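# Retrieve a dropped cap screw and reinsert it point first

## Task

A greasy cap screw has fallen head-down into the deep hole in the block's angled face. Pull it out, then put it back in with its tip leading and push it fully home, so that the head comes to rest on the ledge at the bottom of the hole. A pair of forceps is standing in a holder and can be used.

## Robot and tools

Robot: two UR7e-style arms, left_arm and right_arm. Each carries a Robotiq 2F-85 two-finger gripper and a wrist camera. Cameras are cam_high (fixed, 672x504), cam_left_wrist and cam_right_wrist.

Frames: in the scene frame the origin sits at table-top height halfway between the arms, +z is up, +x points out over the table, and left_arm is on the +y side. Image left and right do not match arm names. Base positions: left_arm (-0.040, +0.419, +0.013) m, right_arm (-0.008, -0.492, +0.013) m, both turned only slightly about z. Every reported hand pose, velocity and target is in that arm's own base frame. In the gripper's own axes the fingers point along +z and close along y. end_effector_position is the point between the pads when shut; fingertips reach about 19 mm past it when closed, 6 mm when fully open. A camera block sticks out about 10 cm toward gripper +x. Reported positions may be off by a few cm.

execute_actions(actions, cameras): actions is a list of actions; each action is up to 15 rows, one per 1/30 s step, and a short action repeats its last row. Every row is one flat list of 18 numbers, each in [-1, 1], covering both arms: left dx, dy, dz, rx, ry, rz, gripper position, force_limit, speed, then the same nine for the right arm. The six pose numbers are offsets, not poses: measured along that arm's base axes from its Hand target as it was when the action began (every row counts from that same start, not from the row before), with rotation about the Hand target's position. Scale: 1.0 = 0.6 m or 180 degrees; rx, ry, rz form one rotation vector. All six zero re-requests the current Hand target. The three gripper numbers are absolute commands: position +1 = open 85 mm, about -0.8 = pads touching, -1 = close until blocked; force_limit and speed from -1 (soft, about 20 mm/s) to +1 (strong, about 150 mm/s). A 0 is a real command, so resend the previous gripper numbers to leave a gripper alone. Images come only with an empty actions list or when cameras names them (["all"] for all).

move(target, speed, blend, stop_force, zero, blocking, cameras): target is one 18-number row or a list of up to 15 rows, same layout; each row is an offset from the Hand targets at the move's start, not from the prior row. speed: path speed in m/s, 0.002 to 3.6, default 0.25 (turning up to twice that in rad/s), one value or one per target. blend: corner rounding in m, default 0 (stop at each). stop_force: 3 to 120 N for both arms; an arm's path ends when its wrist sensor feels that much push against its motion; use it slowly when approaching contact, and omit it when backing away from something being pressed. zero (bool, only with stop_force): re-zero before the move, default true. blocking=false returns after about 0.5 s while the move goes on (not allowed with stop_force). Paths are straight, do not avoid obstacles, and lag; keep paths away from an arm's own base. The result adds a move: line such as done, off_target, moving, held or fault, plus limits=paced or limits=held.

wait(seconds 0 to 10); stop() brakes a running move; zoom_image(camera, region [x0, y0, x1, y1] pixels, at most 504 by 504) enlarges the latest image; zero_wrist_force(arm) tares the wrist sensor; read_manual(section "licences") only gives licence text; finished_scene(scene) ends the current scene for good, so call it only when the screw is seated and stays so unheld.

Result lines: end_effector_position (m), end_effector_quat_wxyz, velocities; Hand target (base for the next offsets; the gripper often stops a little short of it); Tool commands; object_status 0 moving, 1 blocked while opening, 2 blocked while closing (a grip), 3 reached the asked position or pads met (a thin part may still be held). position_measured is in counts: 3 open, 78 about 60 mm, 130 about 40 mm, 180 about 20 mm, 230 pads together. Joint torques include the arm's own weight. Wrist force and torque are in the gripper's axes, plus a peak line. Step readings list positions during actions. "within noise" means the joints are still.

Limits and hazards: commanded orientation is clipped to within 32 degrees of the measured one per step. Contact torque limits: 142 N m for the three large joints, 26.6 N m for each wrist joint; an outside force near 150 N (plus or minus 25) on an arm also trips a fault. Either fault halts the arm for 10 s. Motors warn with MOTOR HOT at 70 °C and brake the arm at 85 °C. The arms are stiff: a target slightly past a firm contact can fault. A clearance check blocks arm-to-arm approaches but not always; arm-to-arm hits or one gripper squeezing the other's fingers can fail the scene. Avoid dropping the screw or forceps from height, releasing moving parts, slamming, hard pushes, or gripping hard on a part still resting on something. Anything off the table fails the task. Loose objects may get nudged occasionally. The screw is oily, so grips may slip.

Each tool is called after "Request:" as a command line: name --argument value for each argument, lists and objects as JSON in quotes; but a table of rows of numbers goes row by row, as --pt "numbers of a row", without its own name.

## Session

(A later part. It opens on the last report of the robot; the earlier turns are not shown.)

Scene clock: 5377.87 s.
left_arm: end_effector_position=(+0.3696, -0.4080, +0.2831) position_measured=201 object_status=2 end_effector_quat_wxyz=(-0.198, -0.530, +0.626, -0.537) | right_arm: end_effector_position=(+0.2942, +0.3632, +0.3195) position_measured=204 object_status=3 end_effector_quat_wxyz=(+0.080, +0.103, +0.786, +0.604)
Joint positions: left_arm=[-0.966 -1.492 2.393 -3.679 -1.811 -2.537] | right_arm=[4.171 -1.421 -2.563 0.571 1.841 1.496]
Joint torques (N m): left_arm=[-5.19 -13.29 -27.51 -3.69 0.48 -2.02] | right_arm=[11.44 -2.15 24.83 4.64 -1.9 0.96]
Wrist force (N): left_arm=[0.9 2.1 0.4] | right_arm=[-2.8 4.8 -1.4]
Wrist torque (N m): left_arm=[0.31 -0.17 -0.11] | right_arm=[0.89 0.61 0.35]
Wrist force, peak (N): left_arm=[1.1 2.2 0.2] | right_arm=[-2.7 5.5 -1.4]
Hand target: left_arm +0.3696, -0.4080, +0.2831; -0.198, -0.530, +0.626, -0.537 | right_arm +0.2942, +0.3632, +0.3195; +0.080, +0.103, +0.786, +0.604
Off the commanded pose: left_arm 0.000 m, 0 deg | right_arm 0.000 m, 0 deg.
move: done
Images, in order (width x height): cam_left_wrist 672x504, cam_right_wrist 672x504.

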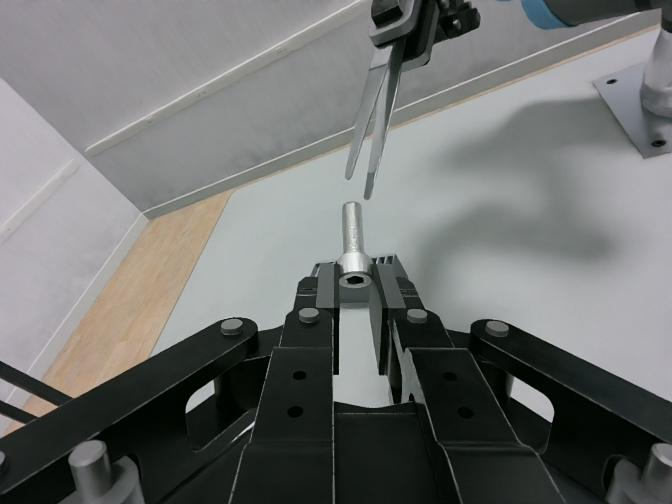

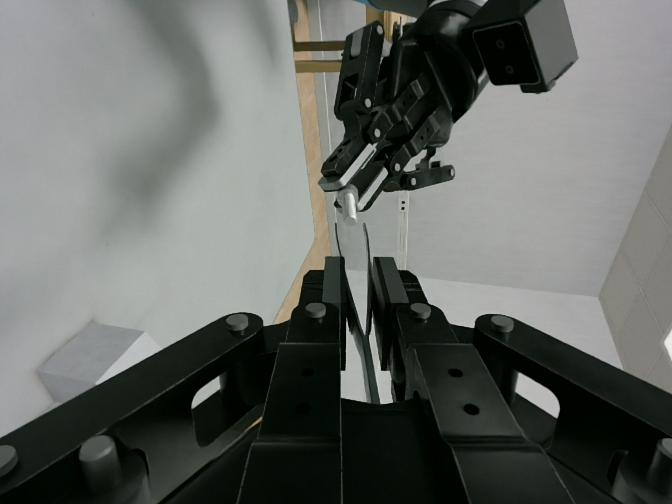

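Request:
move --target '[0,0,0,0,0,0,-1,-0.5,-1,-0.0292,-0.10885,0.0302,0,0,0,-0.68,-0.5,-1]' --speed 0.08 --cameras '["cam_right_wrist"]'

Request:
zoom_image --camera "cam_right_wrist" --region '[280, 120, 440, 280]'

Scene clock: 5507.27 s.
left_arm: end_effector_position=(+0.3696, -0.4080, +0.2831) position_measured=201 object_status=2 end_effector_quat_wxyz=(-0.198, -0.530, +0.626, -0.537) | right_arm: end_effector_position=(+0.2767, +0.2979, +0.3376) position_measured=214 object_status=3 end_effector_quat_wxyz=(+0.080, +0.103, +0.786, +0.604)
Joint positions: left_arm=[-0.966 -1.492 2.393 -3.679 -1.811 -2.537] | right_arm=[4.059 -1.199 -2.635 0.41 1.948 1.464]
Joint torques (N m): left_arm=[-4.75 -14.46 -27.23 -3.58 0.34 -1.97] | right_arm=[3.73 9.17 27.12 2.62 -0.39 1.59]
Wrist force (N): left_arm=[0.8 2.1 0.2] | right_arm=[-2.4 5.3 -0.9]
Wrist torque (N m): left_arm=[0.31 -0.15 -0.11] | right_arm=[0.98 0.53 0.30]
Wrist force, peak (N): left_arm=[0.7 2.2 0.5] | right_arm=[-2.8 5.4 -1.7]
Hand target: left_arm +0.3696, -0.4080, +0.2831; -0.198, -0.530, +0.626, -0.537 | right_arm +0.2766, +0.2979, +0.3377; +0.080, +0.103, +0.786, +0.604
Off the commanded pose: left_arm 0.000 m, 0 deg | right_arm 0.000 m, 0 deg.
move: done
Images, in order (width x height): cam_right_wrist 672x504.

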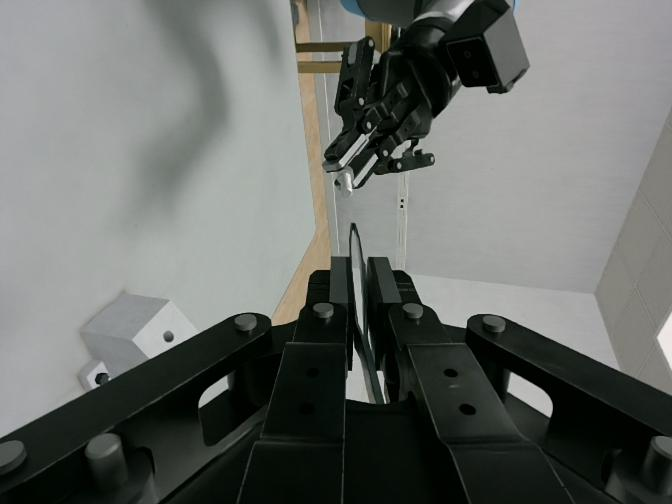

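Scaled by 3.150 from the camera's 672x504 image, which has a finer 960x720 frame.

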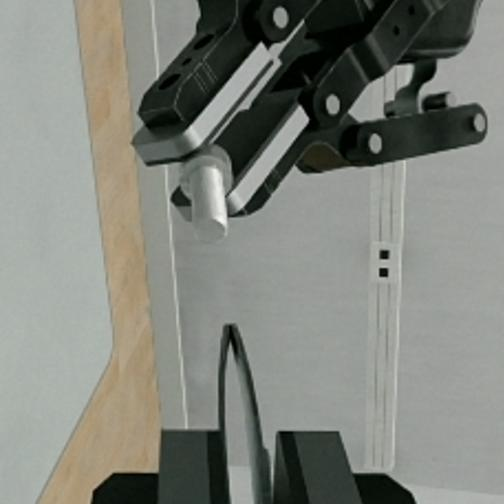

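Request:
move --target '[0.083,0.05,0.083,-0.1784,0.4901,0.1898,-1,-0.5,-1,0,0,0,0,0,0,-0.68,-0.5,-1]' --speed 0.15 --cameras '["cam_high","cam_left_wrist"]'

Scene clock: 5608.10 s.
left_arm: end_effector_position=(+0.4194, -0.3780, +0.3331) position_measured=201 object_status=2 end_effector_quat_wxyz=(+0.541, +0.819, +0.002, +0.193) | right_arm: end_effector_position=(+0.2766, +0.2979, +0.3377) position_measured=214 object_status=3 end_effector_quat_wxyz=(+0.080, +0.103, +0.786, +0.604)
Joint positions: left_arm=[-0.789 -1.539 2.261 -3.484 -1.98 -4.214] | right_arm=[4.059 -1.198 -2.634 0.41 1.948 1.464]
Joint torques (N m): left_arm=[-5.48 -21.92 -4.65 -4.16 0.71 -1.92] | right_arm=[9.64 -0.6 17.25 3.61 -1.52 1.54]
Wrist force (N): left_arm=[0.4 -1.8 0.0] | right_arm=[-2.2 5.2 -1.1]
Wrist torque (N m): left_arm=[-0.19 0.10 -0.07] | right_arm=[0.96 0.51 0.30]
Wrist force, peak (N): left_arm=[0.9 2.3 0.4] | right_arm=[-2.4 5.5 -1.1]
Hand target: left_arm +0.4194, -0.3780, +0.3329; +0.541, +0.819, +0.002, +0.193 | right_arm +0.2766, +0.2979, +0.3377; +0.080, +0.103, +0.786, +0.604
Off the commanded pose: left_arm 0.000 m, 0 deg | right_arm 0.000 m, 0 deg.
move: done
Images, in order (width x height): cam_high 672x504, cam_left_wrist 672x504.

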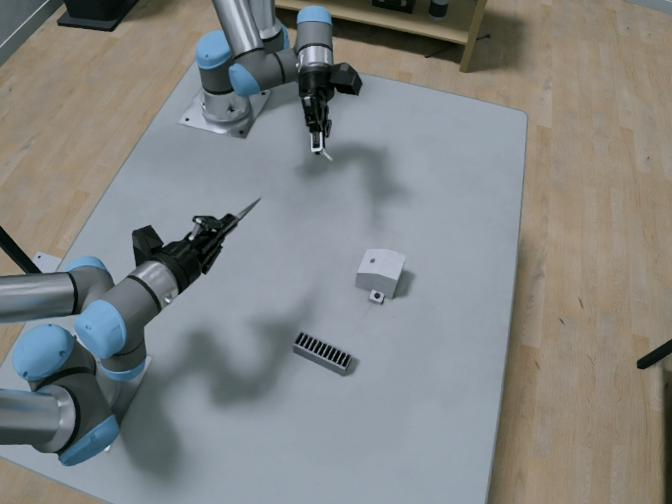

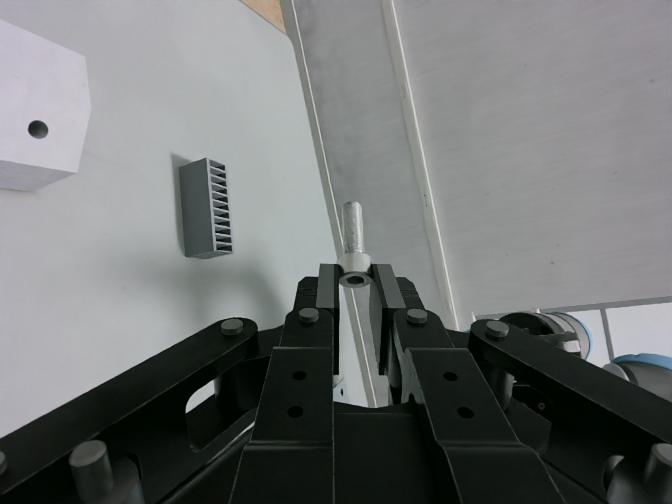

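Request:
move --target '[0.101,-0.07,-0.088,0.3745,0.1568,-0.0529,-1,-0.5,-1,0,0,0,0,0,0,-0.68,-0.5,-1]' --speed 0.15 --cameras '["cam_high","cam_left_wrist","cam_right_wrist"]'

Scene clock: 5624.93 s.
left_arm: end_effector_position=(+0.4799, -0.4200, +0.2801) position_measured=201 object_status=2 end_effector_quat_wxyz=(-0.002, +0.996, -0.044, -0.074) | right_arm: end_effector_position=(+0.2766, +0.2979, +0.3377) position_measured=214 object_status=3 end_effector_quat_wxyz=(+0.080, +0.103, +0.786, +0.604)
Joint positions: left_arm=[-0.885 -1.175 1.201 -1.495 -1.679 -3.933] | right_arm=[4.059 -1.198 -2.634 0.41 1.948 1.464]
Joint torques (N m): left_arm=[5.87 -35.8 -29.31 -1.13 -0.61 1.68] | right_arm=[6.03 -2.18 11.93 3.54 -1.67 1.48]
Wrist force (N): left_arm=[1.9 1.0 2.0] | right_arm=[-2.4 5.3 -1.0]
Wrist torque (N m): left_arm=[0.21 -0.02 -0.17] | right_arm=[0.97 0.53 0.30]
Wrist force, peak (N): left_arm=[2.5 1.3 2.1] | right_arm=[-2.3 5.6 -1.2]
Hand target: left_arm +0.4800, -0.4200, +0.2801; -0.002, +0.996, -0.044, -0.074 | right_arm +0.2766, +0.2979, +0.3377; +0.080, +0.103, +0.786, +0.604
Off the commanded pose: left_arm 0.000 m, 0 deg | right_arm 0.000 m, 0 deg.
move: done

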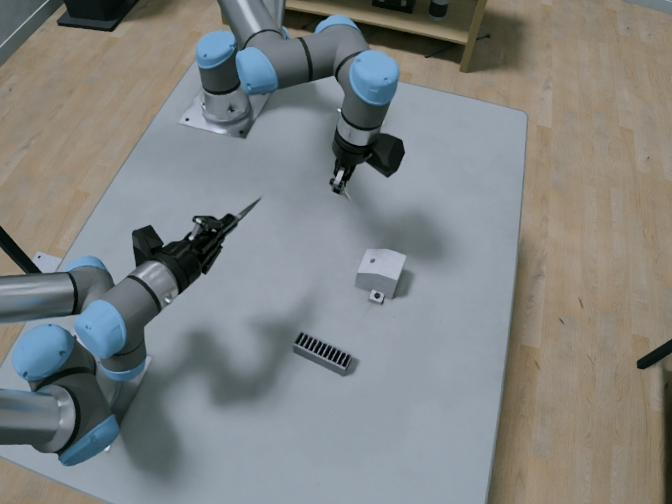

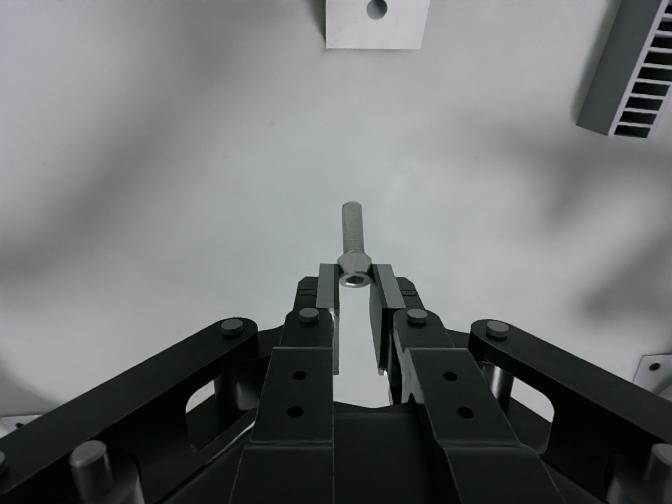

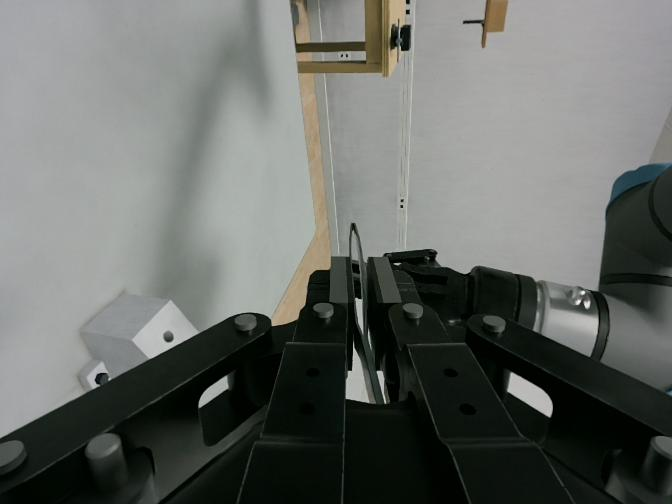

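Request:
move --target '[0,0,0,0,0,0,-1,-0.5,-1,0.4563,-0.0388,-0.3257,-0.0168,0.0121,0.0882,-0.68,-0.5,-1]' --speed 0.12 --cameras '["cam_high","cam_right_wrist"]'

Scene clock: 5746.97 s.
left_arm: end_effector_position=(+0.4800, -0.4200, +0.2801) position_measured=201 object_status=2 end_effector_quat_wxyz=(-0.002, +0.996, -0.044, -0.074) | right_arm: end_effector_position=(+0.4084, +0.2864, +0.2435) position_measured=214 object_status=3 end_effector_quat_wxyz=(+0.034, +0.056, +0.800, +0.597)
Joint positions: left_arm=[-0.885 -1.175 1.201 -1.494 -1.679 -3.934] | right_arm=[3.611 -1.85 -2.352 0.572 2.487 1.185]
Joint torques (N m): left_arm=[6.18 -36.59 -30.43 -2.56 0.63 -2.15] | right_arm=[11.5 35.13 3.07 4.28 -1.55 1.58]
Wrist force (N): left_arm=[1.9 0.9 2.2] | right_arm=[-2.8 5.3 -1.2]
Wrist torque (N m): left_arm=[0.19 -0.03 -0.18] | right_arm=[0.97 0.61 0.30]
Wrist force, peak (N): left_arm=[2.1 1.0 2.1] | right_arm=[-8.5 3.3 0.6]
Hand target: left_arm +0.4800, -0.4200, +0.2801; -0.002, +0.996, -0.044, -0.074 | right_arm +0.4083, +0.2865, +0.2435; +0.034, +0.056, +0.800, +0.597 (not the last commanded pose)
Off the commanded pose: left_arm 0.000 m, 0 deg | right_arm 0.175 m, 9 deg.
move: held (right_arm; a check stopped the path); limits=held
pose unreachable (right arm): on one or more control steps of this call, first in action 0 (counted from 0), this arm could not follow its commanded pose, so it was not sent that pose on those steps. It may still have moved: this result reports where it is.
cause: moving toward the commanded pose would bring two parts of the arm too close to each other (its gripper and another part of the arm, with joints 4 (wrist 1) to 6 (wrist 3) between them, 3 mm apart when it was first held).
Images, in order (width x height): cam_high 672x504, cam_right_wrist 672x504.

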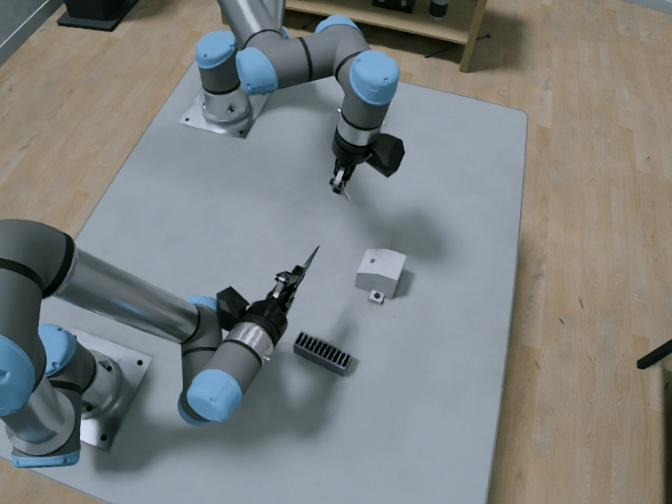

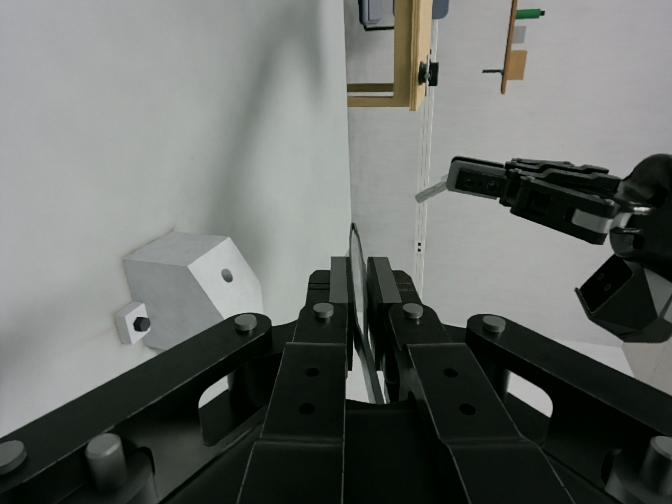

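Request:
zoom_image --camera "cam_right_wrist" --region '[400, 140, 520, 230]'

Request:
zoom_image --camera "cam_right_wrist" --region '[110, 210, 290, 345]'

Scaled by 4.200 from the camera's 672x504 image, which has a finer 960x720 frame.

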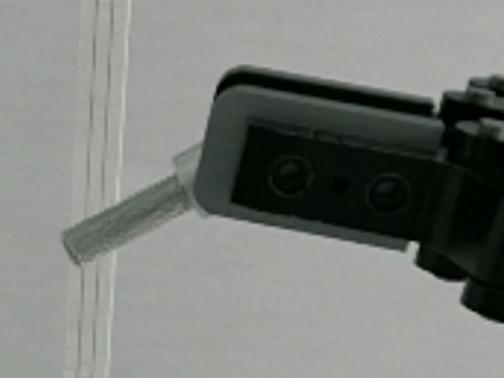

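Scaled by 2.800 from the camera's 672x504 image, which has a finer 960x720 frame.

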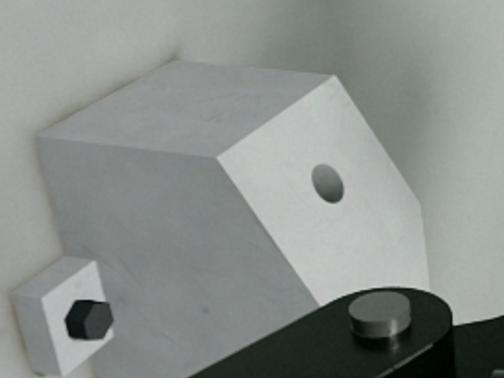

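Request:
zoom_image --camera "cam_right_wrist" --region '[410, 145, 480, 215]'

Request:
zoom_image --camera "cam_right_wrist" --region '[200, 245, 260, 305]'

Scaled by 7.200 from the camera's 672x504 image, which has a finer 960x720 frame.

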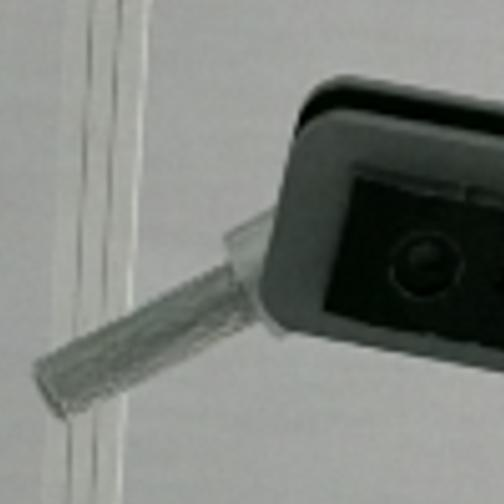

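Scaled by 8.400 from the camera's 672x504 image, which has a finer 960x720 frame.

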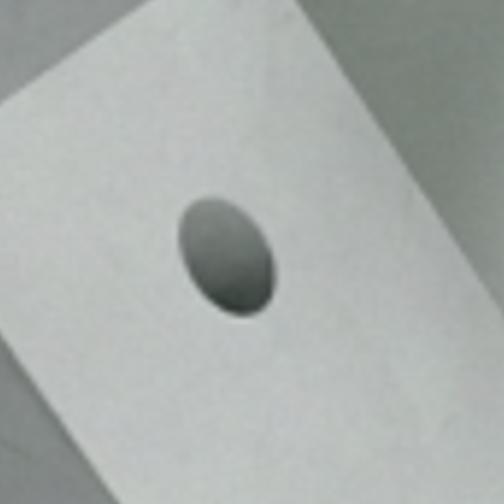

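Request:
execute_actions --actions '[]'

Request:
zoom_image --camera "cam_left_wrist" --region '[310, 190, 400, 300]'

Scene clock: 5912.87 s.
left_arm: end_effector_position=(+0.4800, -0.4200, +0.2801) position_measured=201 object_status=2 end_effector_quat_wxyz=(-0.002, +0.996, -0.044, -0.074) | right_arm: end_effector_position=(+0.4083, +0.2865, +0.2435) position_measured=214 object_status=3 end_effector_quat_wxyz=(+0.034, +0.056, +0.800, +0.597)
Joint positions: left_arm=[-0.885 -1.175 1.201 -1.494 -1.679 -3.934] | right_arm=[3.611 -1.85 -2.352 0.572 2.487 1.185]
Joint velocities: within noise
Joint torques (N m): left_arm=[6.17 -40.67 -22.89 -3.29 0.67 -2.2] | right_arm=[10.61 34.81 3.25 4.32 -1.15 1.55]
Wrist force (N): left_arm=[1.9 0.7 1.9] | right_arm=[-2.5 5.5 -1.2]
Wrist torque (N m): left_arm=[0.16 -0.03 -0.17] | right_arm=[1.01 0.56 0.30]
Wrist force, peak (N): left_arm=[2.2 0.9 2.1] | right_arm=[-2.4 5.8 -0.8]
Hand target: left_arm +0.4800, -0.4200, +0.2801; -0.002, +0.996, -0.044, -0.074 | right_arm +0.4083, +0.2865, +0.2435; +0.034, +0.056, +0.800, +0.597 (not the last commanded pose)
Tool commands: left_gripper/position=-1.0 left_gripper/force_limit=-0.5 left_gripper/speed=-1.0 right_gripper/position=-0.68 right_gripper/force_limit=-0.5 right_gripper/speed=-1.0
Off the commanded pose: left_arm 0.000 m, 0 deg | right_arm 0.175 m, 9 deg.

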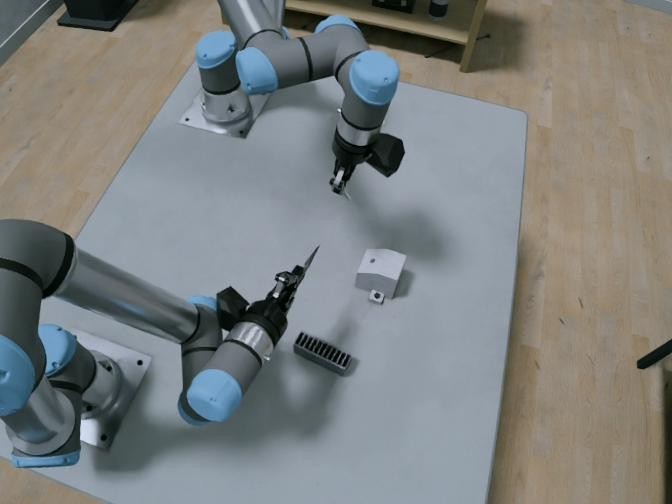

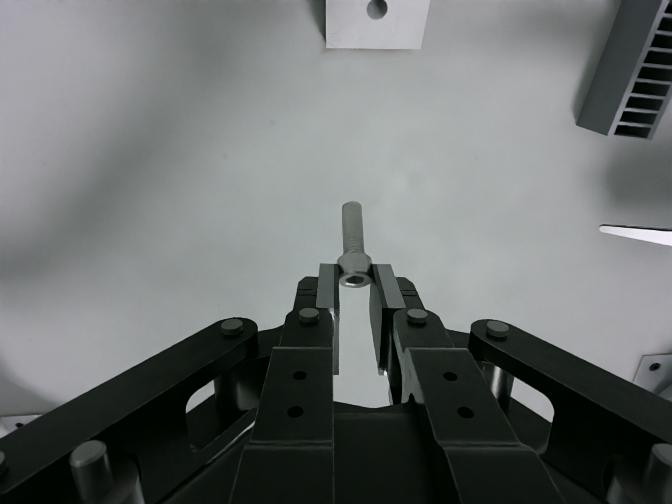

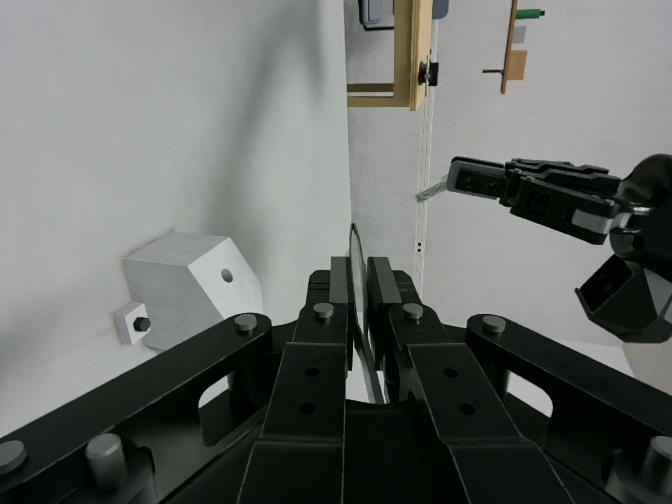

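Scaled by 4.582 from the camera's 672x504 image, which has a finer 960x720 frame.

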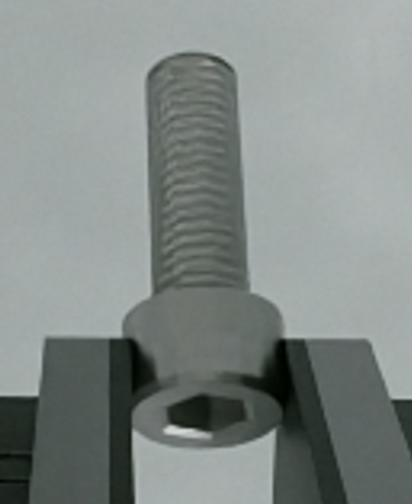

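Request:
move --target '[0.1105,-0.0408,-0.2483,-0.00445,0.0121,-0.00325,-1,-0.5,-1,0,0,0,0,0,0,-0.68,-0.5,-1]' --speed 0.1 --cameras '["cam_left_wrist","cam_right_wrist"]'

Request:
zoom_image --camera "cam_left_wrist" --region '[290, 120, 430, 300]'

Request:
zoom_image --camera "cam_right_wrist" --region '[190, 180, 330, 320]'

Scene clock: 5965.63 s.
left_arm: end_effector_position=(+0.5463, -0.4445, +0.1313) position_measured=201 object_status=2 end_effector_quat_wxyz=(+0.006, +0.994, -0.049, -0.093) | right_arm: end_effector_position=(+0.4083, +0.2865, +0.2435) position_measured=214 object_status=3 end_effector_quat_wxyz=(+0.034, +0.056, +0.800, +0.597)
Joint positions: left_arm=[-0.823 -0.932 1.21 -1.722 -1.709 -3.856] | right_arm=[3.611 -1.85 -2.352 0.572 2.487 1.185]
Joint torques (N m): left_arm=[-5.9 -44.99 -9.7 -2.42 0.85 -2.34] | right_arm=[11.23 34.4 3.87 4.23 -1.18 1.57]
Wrist force (N): left_arm=[1.9 1.0 1.9] | right_arm=[-2.4 5.4 -1.1]
Wrist torque (N m): left_arm=[0.21 -0.02 -0.10] | right_arm=[0.98 0.55 0.30]
Wrist force, peak (N): left_arm=[2.9 1.0 3.7] | right_arm=[-2.5 5.7 -0.9]
Hand target: left_arm +0.5463, -0.4444, +0.1312; +0.006, +0.994, -0.049, -0.093 | right_arm +0.4083, +0.2865, +0.2435; +0.034, +0.056, +0.800, +0.597
Off the commanded pose: left_arm 0.000 m, 0 deg | right_arm 0.000 m, 0 deg.
move: done
Images, in order (width x height): cam_left_wrist 672x504, cam_right_wrist 672x504.

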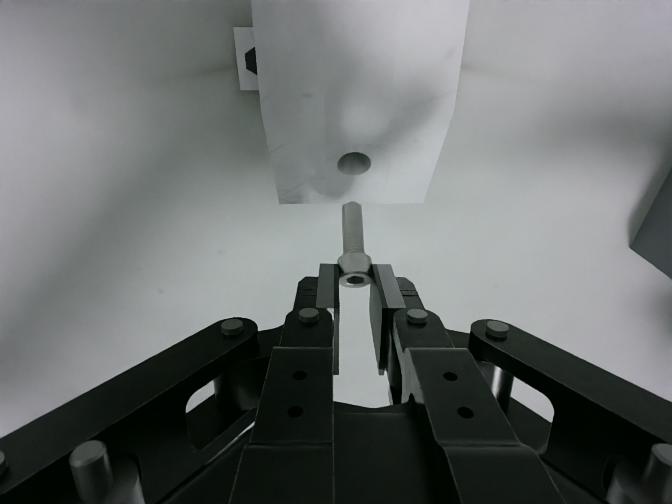

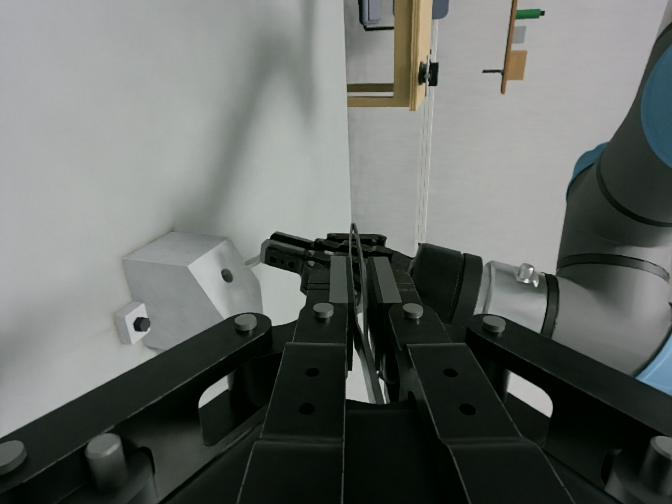

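Scaled by 2.800 from the camera's 672x504 image, which has a finer 960x720 frame.

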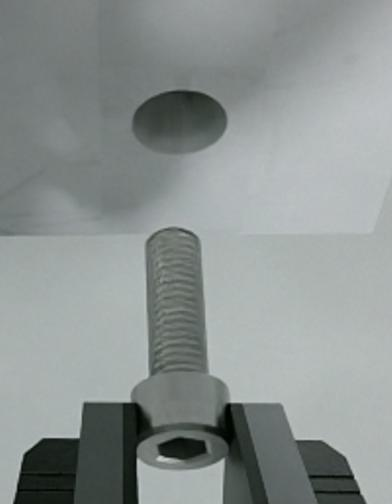

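Scaled by 3.600 from the camera's 672x504 image, which has a finer 960x720 frame.

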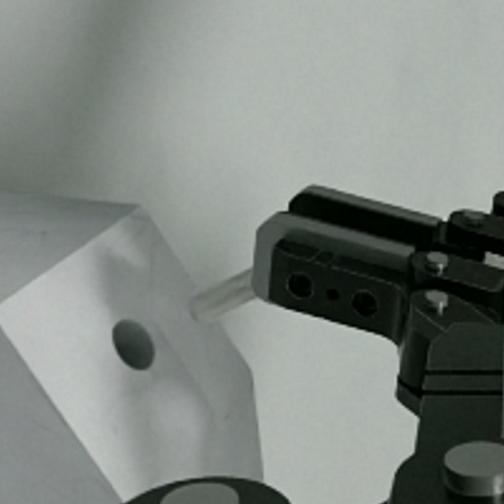

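Request:
zoom_image --camera "cam_right_wrist" --region '[215, 235, 285, 305]'

Request:
zoom_image --camera "cam_left_wrist" --region '[315, 140, 395, 220]'

Request:
zoom_image --camera "cam_left_wrist" --region '[315, 210, 395, 290]'

Scaled by 7.200 from the camera's 672x504 image, which has a finer 960x720 frame.

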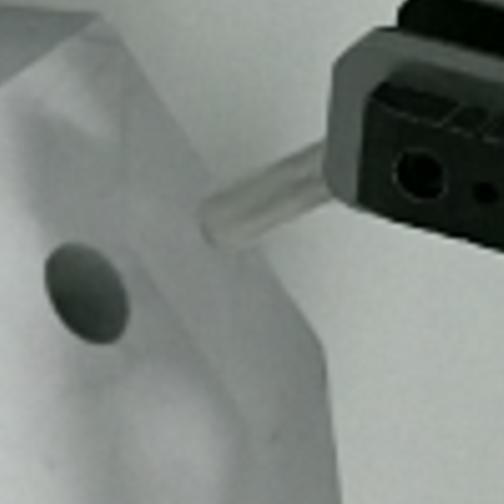

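Scaled by 6.300 from the camera's 672x504 image, which has a finer 960x720 frame.

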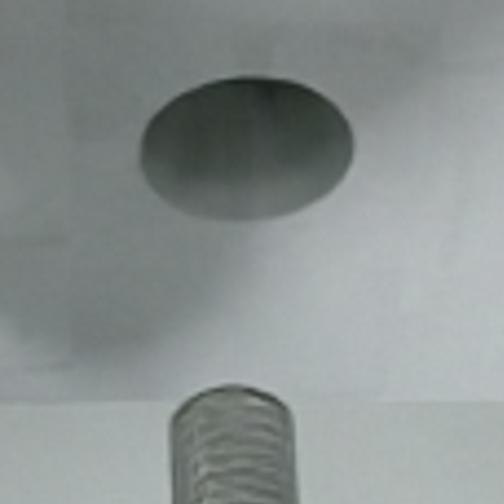

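Scaled by 6.300 from the camera's 672x504 image, which has a finer 960x720 frame.

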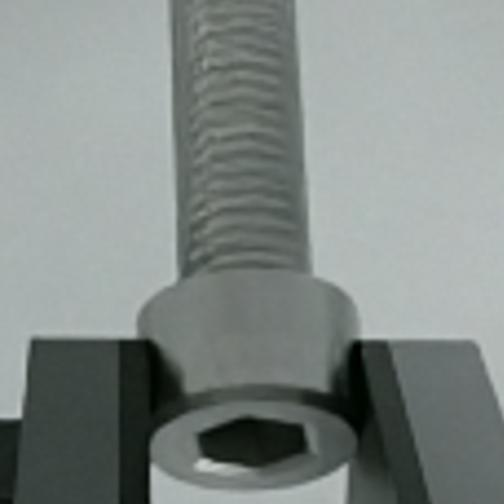

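Request:
move --pt "-0.0004 -0.0025 -0.0003 0 0 0 -1 -0.5 -1 0 0 0 0 0 0 -0.68 -0.5 -1" --pt "0.02147 -0.00445 -0.03755 0 0 0 -1 -0.5 -1 0 0 0 0 0 0 -0.68 -0.5 -1" --speed 0.015 --stop_force 4 --cameras '["cam_left_wrist","cam_right_wrist"]'

Request:
zoom_image --camera "cam_left_wrist" --region '[300, 160, 410, 300]'

Request:
zoom_image --camera "cam_right_wrist" --region '[205, 235, 275, 305]'

Scene clock: 6067.40 s.
left_arm: end_effector_position=(+0.5591, -0.4471, +0.1086) position_measured=201 object_status=2 end_effector_quat_wxyz=(+0.006, +0.994, -0.049, -0.093) | right_arm: end_effector_position=(+0.4083, +0.2865, +0.2435) position_measured=214 object_status=3 end_effector_quat_wxyz=(+0.034, +0.056, +0.800, +0.597)
Joint positions: left_arm=[-0.812 -0.887 1.192 -1.749 -1.707 -3.846] | right_arm=[3.611 -1.85 -2.352 0.572 2.487 1.185]
Joint torques (N m): left_arm=[-5.54 -60.26 -9.2 -1.22 -0.31 -2.16] | right_arm=[11.3 34.79 4.23 4.34 -1.08 1.58]
Wrist force (N): left_arm=[1.7 1.1 1.9] | right_arm=[-2.3 5.4 -1.2]
Wrist torque (N m): left_arm=[0.22 0.01 -0.17] | right_arm=[0.99 0.54 0.31]
Wrist force, peak (N): left_arm=[1.8 1.2 2.1] | right_arm=[-2.5 5.8 -0.7]
Hand target: left_arm +0.5591, -0.4471, +0.1086; +0.006, +0.994, -0.049, -0.093 | right_arm +0.4083, +0.2865, +0.2435; +0.034, +0.056, +0.800, +0.597
Off the commanded pose: left_arm 0.000 m, 0 deg | right_arm 0.000 m, 0 deg.
move: done
Images, in order (width x height): cam_left_wrist 672x504, cam_right_wrist 672x504.

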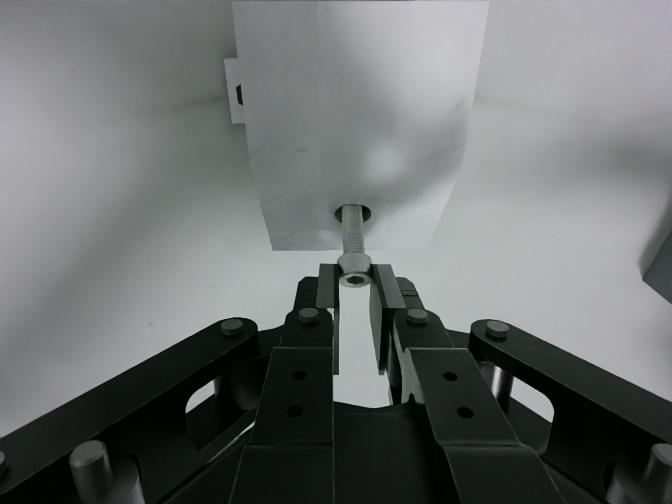

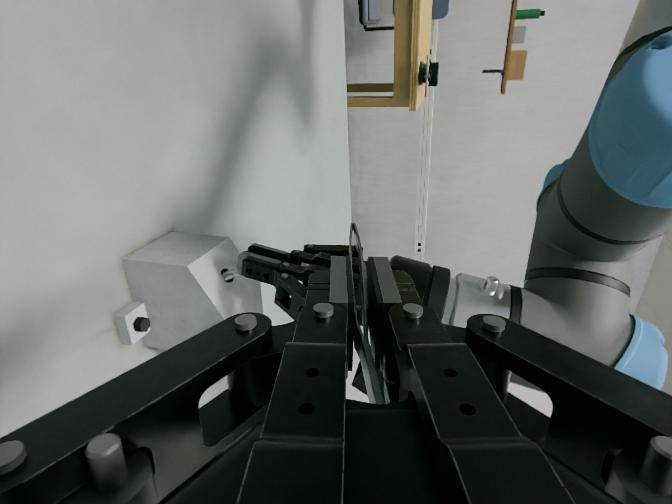

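Scaled by 3.600 from the camera's 672x504 image, which has a finer 960x720 frame.

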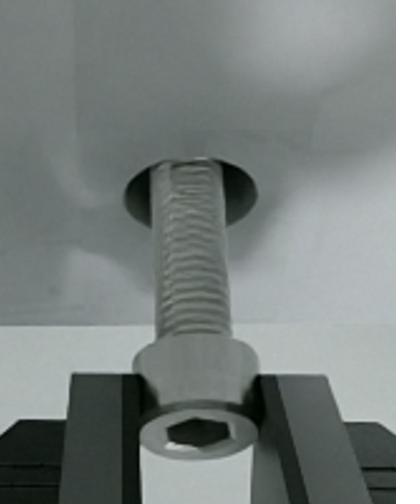

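Scaled by 7.200 from the camera's 672x504 image, which has a finer 960x720 frame.

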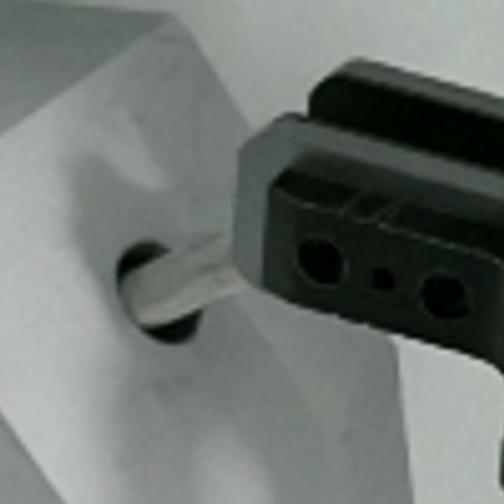

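Request:
move --pt "-0.001 -0.00052 -0.0006 0 0 0 -1 -0.5 -1 0 0 0 0 0 0 -0.68 -0.5 -1" --pt "0.01252 -0.00172 -0.02355 0 0 0 -1 -0.5 -1 0 0 0 0 0 0 -0.68 -0.5 -1" --speed 0.015 --stop_force 4 --cameras '["cam_left_wrist","cam_right_wrist"]'

Request:
zoom_image --camera "cam_left_wrist" --region '[315, 210, 395, 290]'

Request:
zoom_image --camera "cam_right_wrist" --region '[205, 245, 265, 305]'

Scene clock: 6095.90 s.
left_arm: end_effector_position=(+0.5667, -0.4481, +0.0945) position_measured=201 object_status=2 end_effector_quat_wxyz=(+0.006, +0.994, -0.049, -0.093) | right_arm: end_effector_position=(+0.4083, +0.2865, +0.2435) position_measured=214 object_status=3 end_effector_quat_wxyz=(+0.034, +0.056, +0.800, +0.597)
Joint positions: left_arm=[-0.806 -0.859 1.182 -1.765 -1.706 -3.84] | right_arm=[3.611 -1.85 -2.352 0.572 2.487 1.185]
Joint torques (N m): left_arm=[-4.88 -60.08 -9.23 -1.13 -0.32 -2.16] | right_arm=[11.12 34.68 4.75 4.21 -1.09 1.63]
Wrist force (N): left_arm=[1.9 1.0 1.8] | right_arm=[-2.4 5.2 -0.9]
Wrist torque (N m): left_arm=[0.21 -0.01 -0.16] | right_arm=[0.96 0.55 0.30]
Wrist force, peak (N): left_arm=[2.1 1.3 2.1] | right_arm=[-2.4 5.7 -1.2]
Hand target: left_arm +0.5666, -0.4481, +0.0945; +0.006, +0.994, -0.049, -0.093 | right_arm +0.4083, +0.2865, +0.2435; +0.034, +0.056, +0.800, +0.597
Off the commanded pose: left_arm 0.000 m, 0 deg | right_arm 0.000 m, 0 deg.
move: done
Images, in order (width x height): cam_left_wrist 672x504, cam_right_wrist 672x504.

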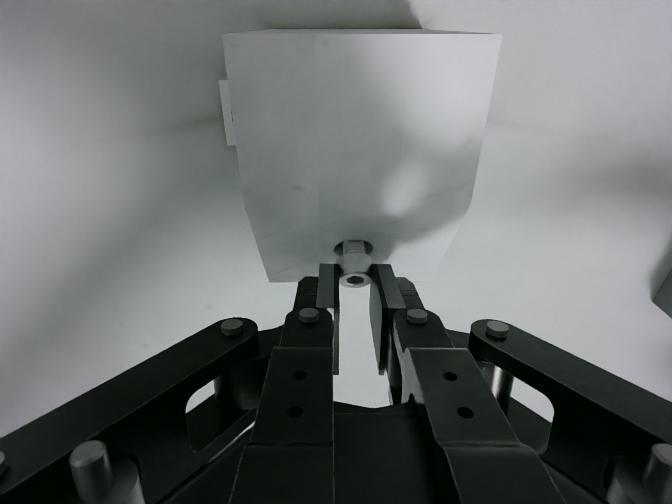

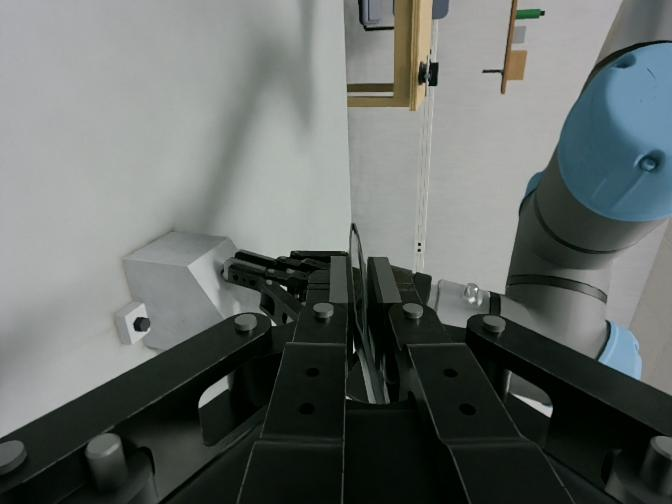

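Scaled by 6.300 from the camera's 672x504 image, which has a finer 960x720 frame.

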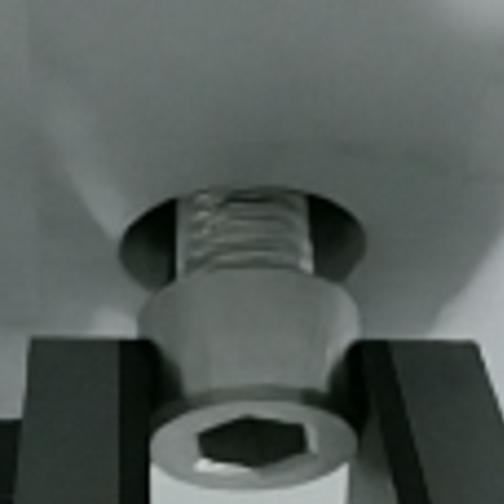

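Scaled by 8.400 from the camera's 672x504 image, which has a finer 960x720 frame.

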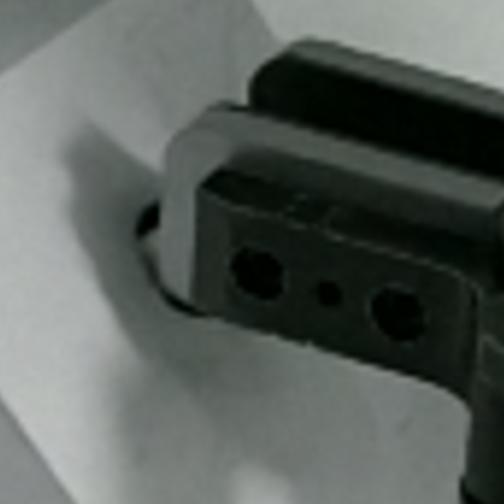

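Request:
move --target '[0.00845,-0.00075,-0.01435,0,0,0,-1,-0.5,-1,0,0,0,0,0,0,-0.68,-0.5,-1]' --speed 0.005 --stop_force 3 --cameras '["cam_left_wrist","cam_right_wrist"]'

Request:
zoom_image --camera "cam_left_wrist" --region '[315, 220, 395, 300]'

Request:
zoom_image --camera "cam_right_wrist" --region '[205, 245, 265, 305]'

Scene clock: 6128.87 s.
left_arm: end_effector_position=(+0.5698, -0.4484, +0.0892) position_measured=201 object_status=2 end_effector_quat_wxyz=(+0.006, +0.994, -0.049, -0.093) | right_arm: end_effector_position=(+0.4083, +0.2865, +0.2435) position_measured=214 object_status=3 end_effector_quat_wxyz=(+0.034, +0.056, +0.800, +0.597)
Joint positions: left_arm=[-0.803 -0.848 1.177 -1.771 -1.706 -3.837] | right_arm=[3.611 -1.85 -2.352 0.572 2.487 1.185]
Joint torques (N m): left_arm=[-5.1 -59.48 -8.07 -1.98 0.04 -2.23] | right_arm=[10.94 34.71 4.56 4.16 -1 1.58]
Wrist force (N): left_arm=[0.2 1.0 -0.4] | right_arm=[-2.6 5.1 -1.1]
Wrist torque (N m): left_arm=[0.22 0.00 -0.18] | right_arm=[0.95 0.59 0.30]
Wrist force, peak (N): left_arm=[-4.6 -1.5 -5.2] | right_arm=[-2.4 5.8 -1.1]
Hand target: left_arm +0.5698, -0.4484, +0.0892; +0.006, +0.994, -0.049, -0.093 (not the last commanded pose) | right_arm +0.4083, +0.2865, +0.2435; +0.034, +0.056, +0.800, +0.597
Off the commanded pose: left_arm 0.004 m, 0 deg | right_arm 0.000 m, 0 deg.
move: contact (left_arm)
Images, in order (width x height): cam_left_wrist 672x504, cam_right_wrist 672x504.

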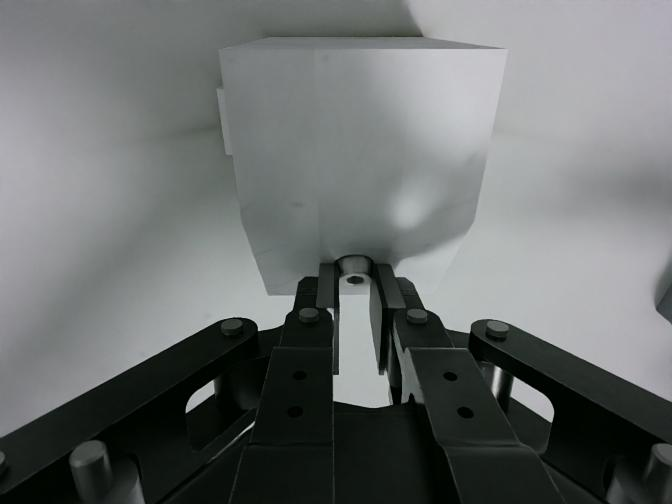

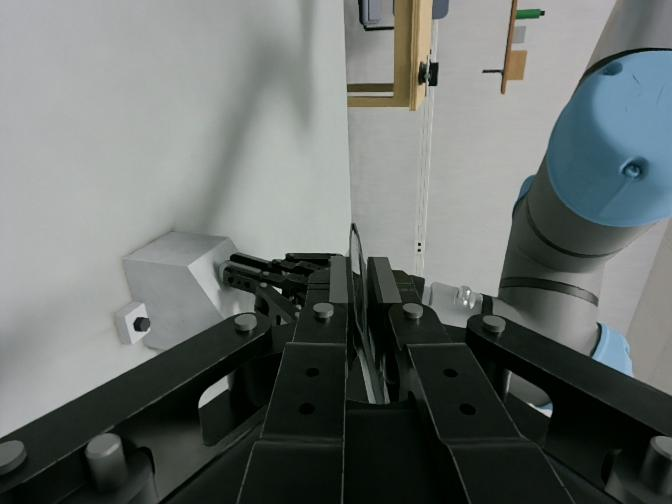

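Scaled by 6.300 from the camera's 672x504 image, which has a finer 960x720 frame.

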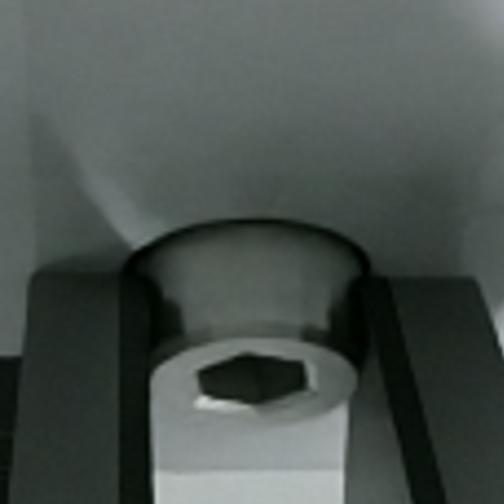

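Scaled by 8.400 from the camera's 672x504 image, which has a finer 960x720 frame.

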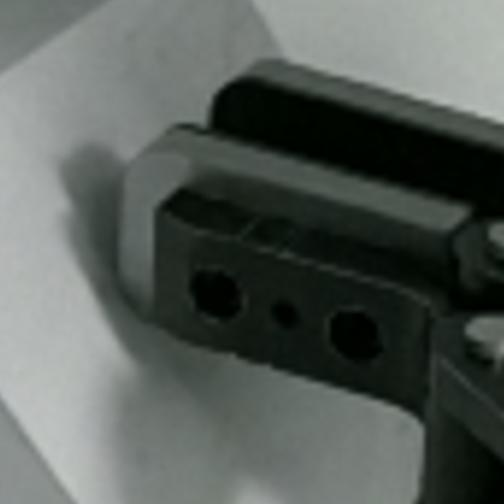

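Request:
move --target '[-0.00042,0.00004,0.00072,0,0,0,-1,-0.5,-1,0,0,0,0,0,0,-0.68,-0.5,-1]' --speed 0.01

Request:
execute_actions --actions '[[[0,0,0,0,0,0,-0.5,-0.5,-1,0,0,0,0,0,0,-0.68,-0.5,-1]]]' --cameras '["cam_left_wrist","cam_right_wrist"]'

Request:
zoom_image --camera "cam_left_wrist" --region '[315, 220, 395, 300]'

Scene clock: 6150.47 s.
left_arm: end_effector_position=(+0.5695, -0.4484, +0.0896) position_measured=201 object_status=2 end_effector_quat_wxyz=(+0.006, +0.994, -0.049, -0.093) | right_arm: end_effector_position=(+0.4083, +0.2865, +0.2435) position_measured=214 object_status=3 end_effector_quat_wxyz=(+0.034, +0.056, +0.800, +0.597)
Joint positions: left_arm=[-0.803 -0.849 1.178 -1.771 -1.706 -3.837] | right_arm=[3.611 -1.85 -2.352 0.572 2.487 1.185]
Joint torques (N m): left_arm=[-4.89 -59.05 -9.38 -1.24 -1.37 -2.31] | right_arm=[10.27 35.06 5.08 4.13 -0.97 1.37]
Wrist force (N): left_arm=[2.0 1.0 1.6] | right_arm=[-2.3 5.6 -1.1]
Wrist torque (N m): left_arm=[0.20 -0.03 -0.13] | right_arm=[1.01 0.53 0.30]
Wrist force, peak (N): left_arm=[2.0 0.9 1.8] | right_arm=[-2.5 5.7 -1.2]
Hand target: left_arm +0.5696, -0.4484, +0.0896; +0.006, +0.994, -0.049, -0.093 | right_arm +0.4083, +0.2865, +0.2435; +0.034, +0.056, +0.800, +0.597
Off the commanded pose: left_arm 0.000 m, 0 deg | right_arm 0.000 m, 0 deg.
move: done

Scene clock: 6151.17 s.
left_arm: end_effector_position=(+0.5695, -0.4484, +0.0896) position_measured=192 object_status=3 end_effector_quat_wxyz=(+0.006, +0.994, -0.049, -0.093) | right_arm: end_effector_position=(+0.4083, +0.2865, +0.2435) position_measured=214 object_status=3 end_effector_quat_wxyz=(+0.034, +0.056, +0.800, +0.597)
Joint positions: left_arm=[-0.803 -0.849 1.178 -1.771 -1.706 -3.837] | right_arm=[3.611 -1.85 -2.352 0.572 2.487 1.185]
Joint torques (N m): left_arm=[-3.89 -56.17 -11.81 -1.88 -1.22 -2.08] | right_arm=[10.49 34.67 4.83 4.11 -0.88 1.45]
Wrist force (N): left_arm=[1.9 1.0 1.3] | right_arm=[-2.6 5.6 -1.0]
Wrist torque (N m): left_arm=[0.21 -0.02 -0.13] | right_arm=[1.02 0.59 0.30]
Wrist force, peak (N): left_arm=[2.0 1.1 1.6] | right_arm=[-2.6 5.6 -0.9]
Hand target: left_arm +0.5696, -0.4484, +0.0896; +0.006, +0.994, -0.049, -0.093 | right_arm +0.4083, +0.2865, +0.2435; +0.034, +0.056, +0.800, +0.597
Off the commanded pose: left_arm 0.000 m, 0 deg | right_arm 0.000 m, 0 deg.
Step readings (end_effector_position of left_arm | right_arm):
0: (+0.5695, -0.4484, +0.0896) | (+0.4083, +0.2865, +0.2435)
1: (+0.5695, -0.4484, +0.0896) | (+0.4083, +0.2865, +0.2435)
2: (+0.5695, -0.4484, +0.0896) | (+0.4083, +0.2865, +0.2435)
4: (+0.5695, -0.4484, +0.0896) | (+0.4083, +0.2865, +0.2435)
8: (+0.5695, -0.4484, +0.0896) | (+0.4083, +0.2865, +0.2435)
15: (+0.5695, -0.4484, +0.0896) | (+0.4083, +0.2865, +0.2435)
Images, in order (width x height): cam_left_wrist 672x504, cam_right_wrist 672x504.

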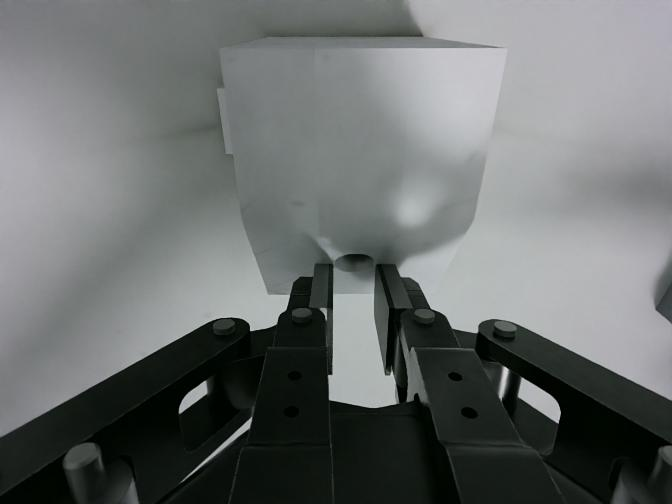

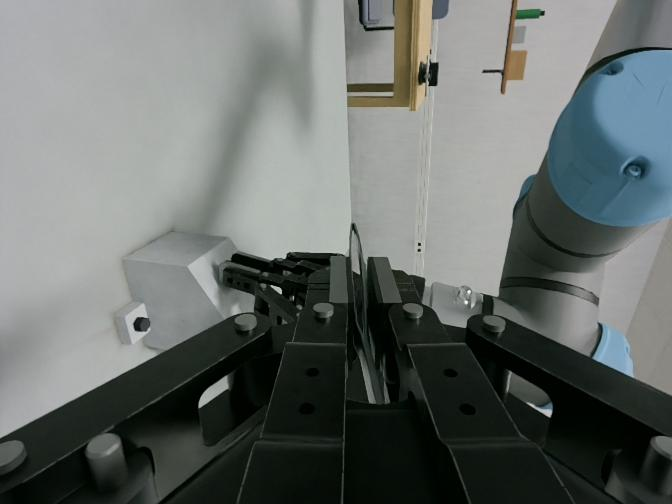

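Scaled by 6.300 from the camera's 672x504 image, which has a finer 960x720 frame.

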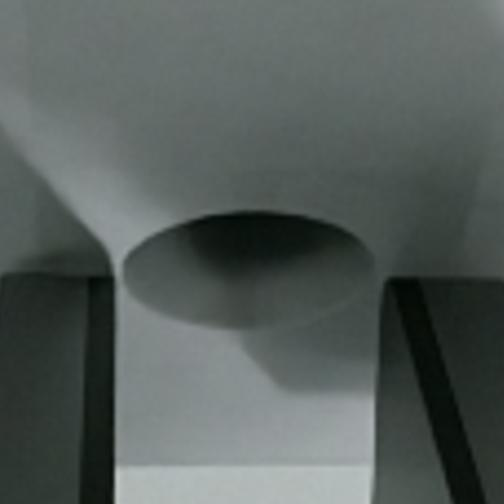

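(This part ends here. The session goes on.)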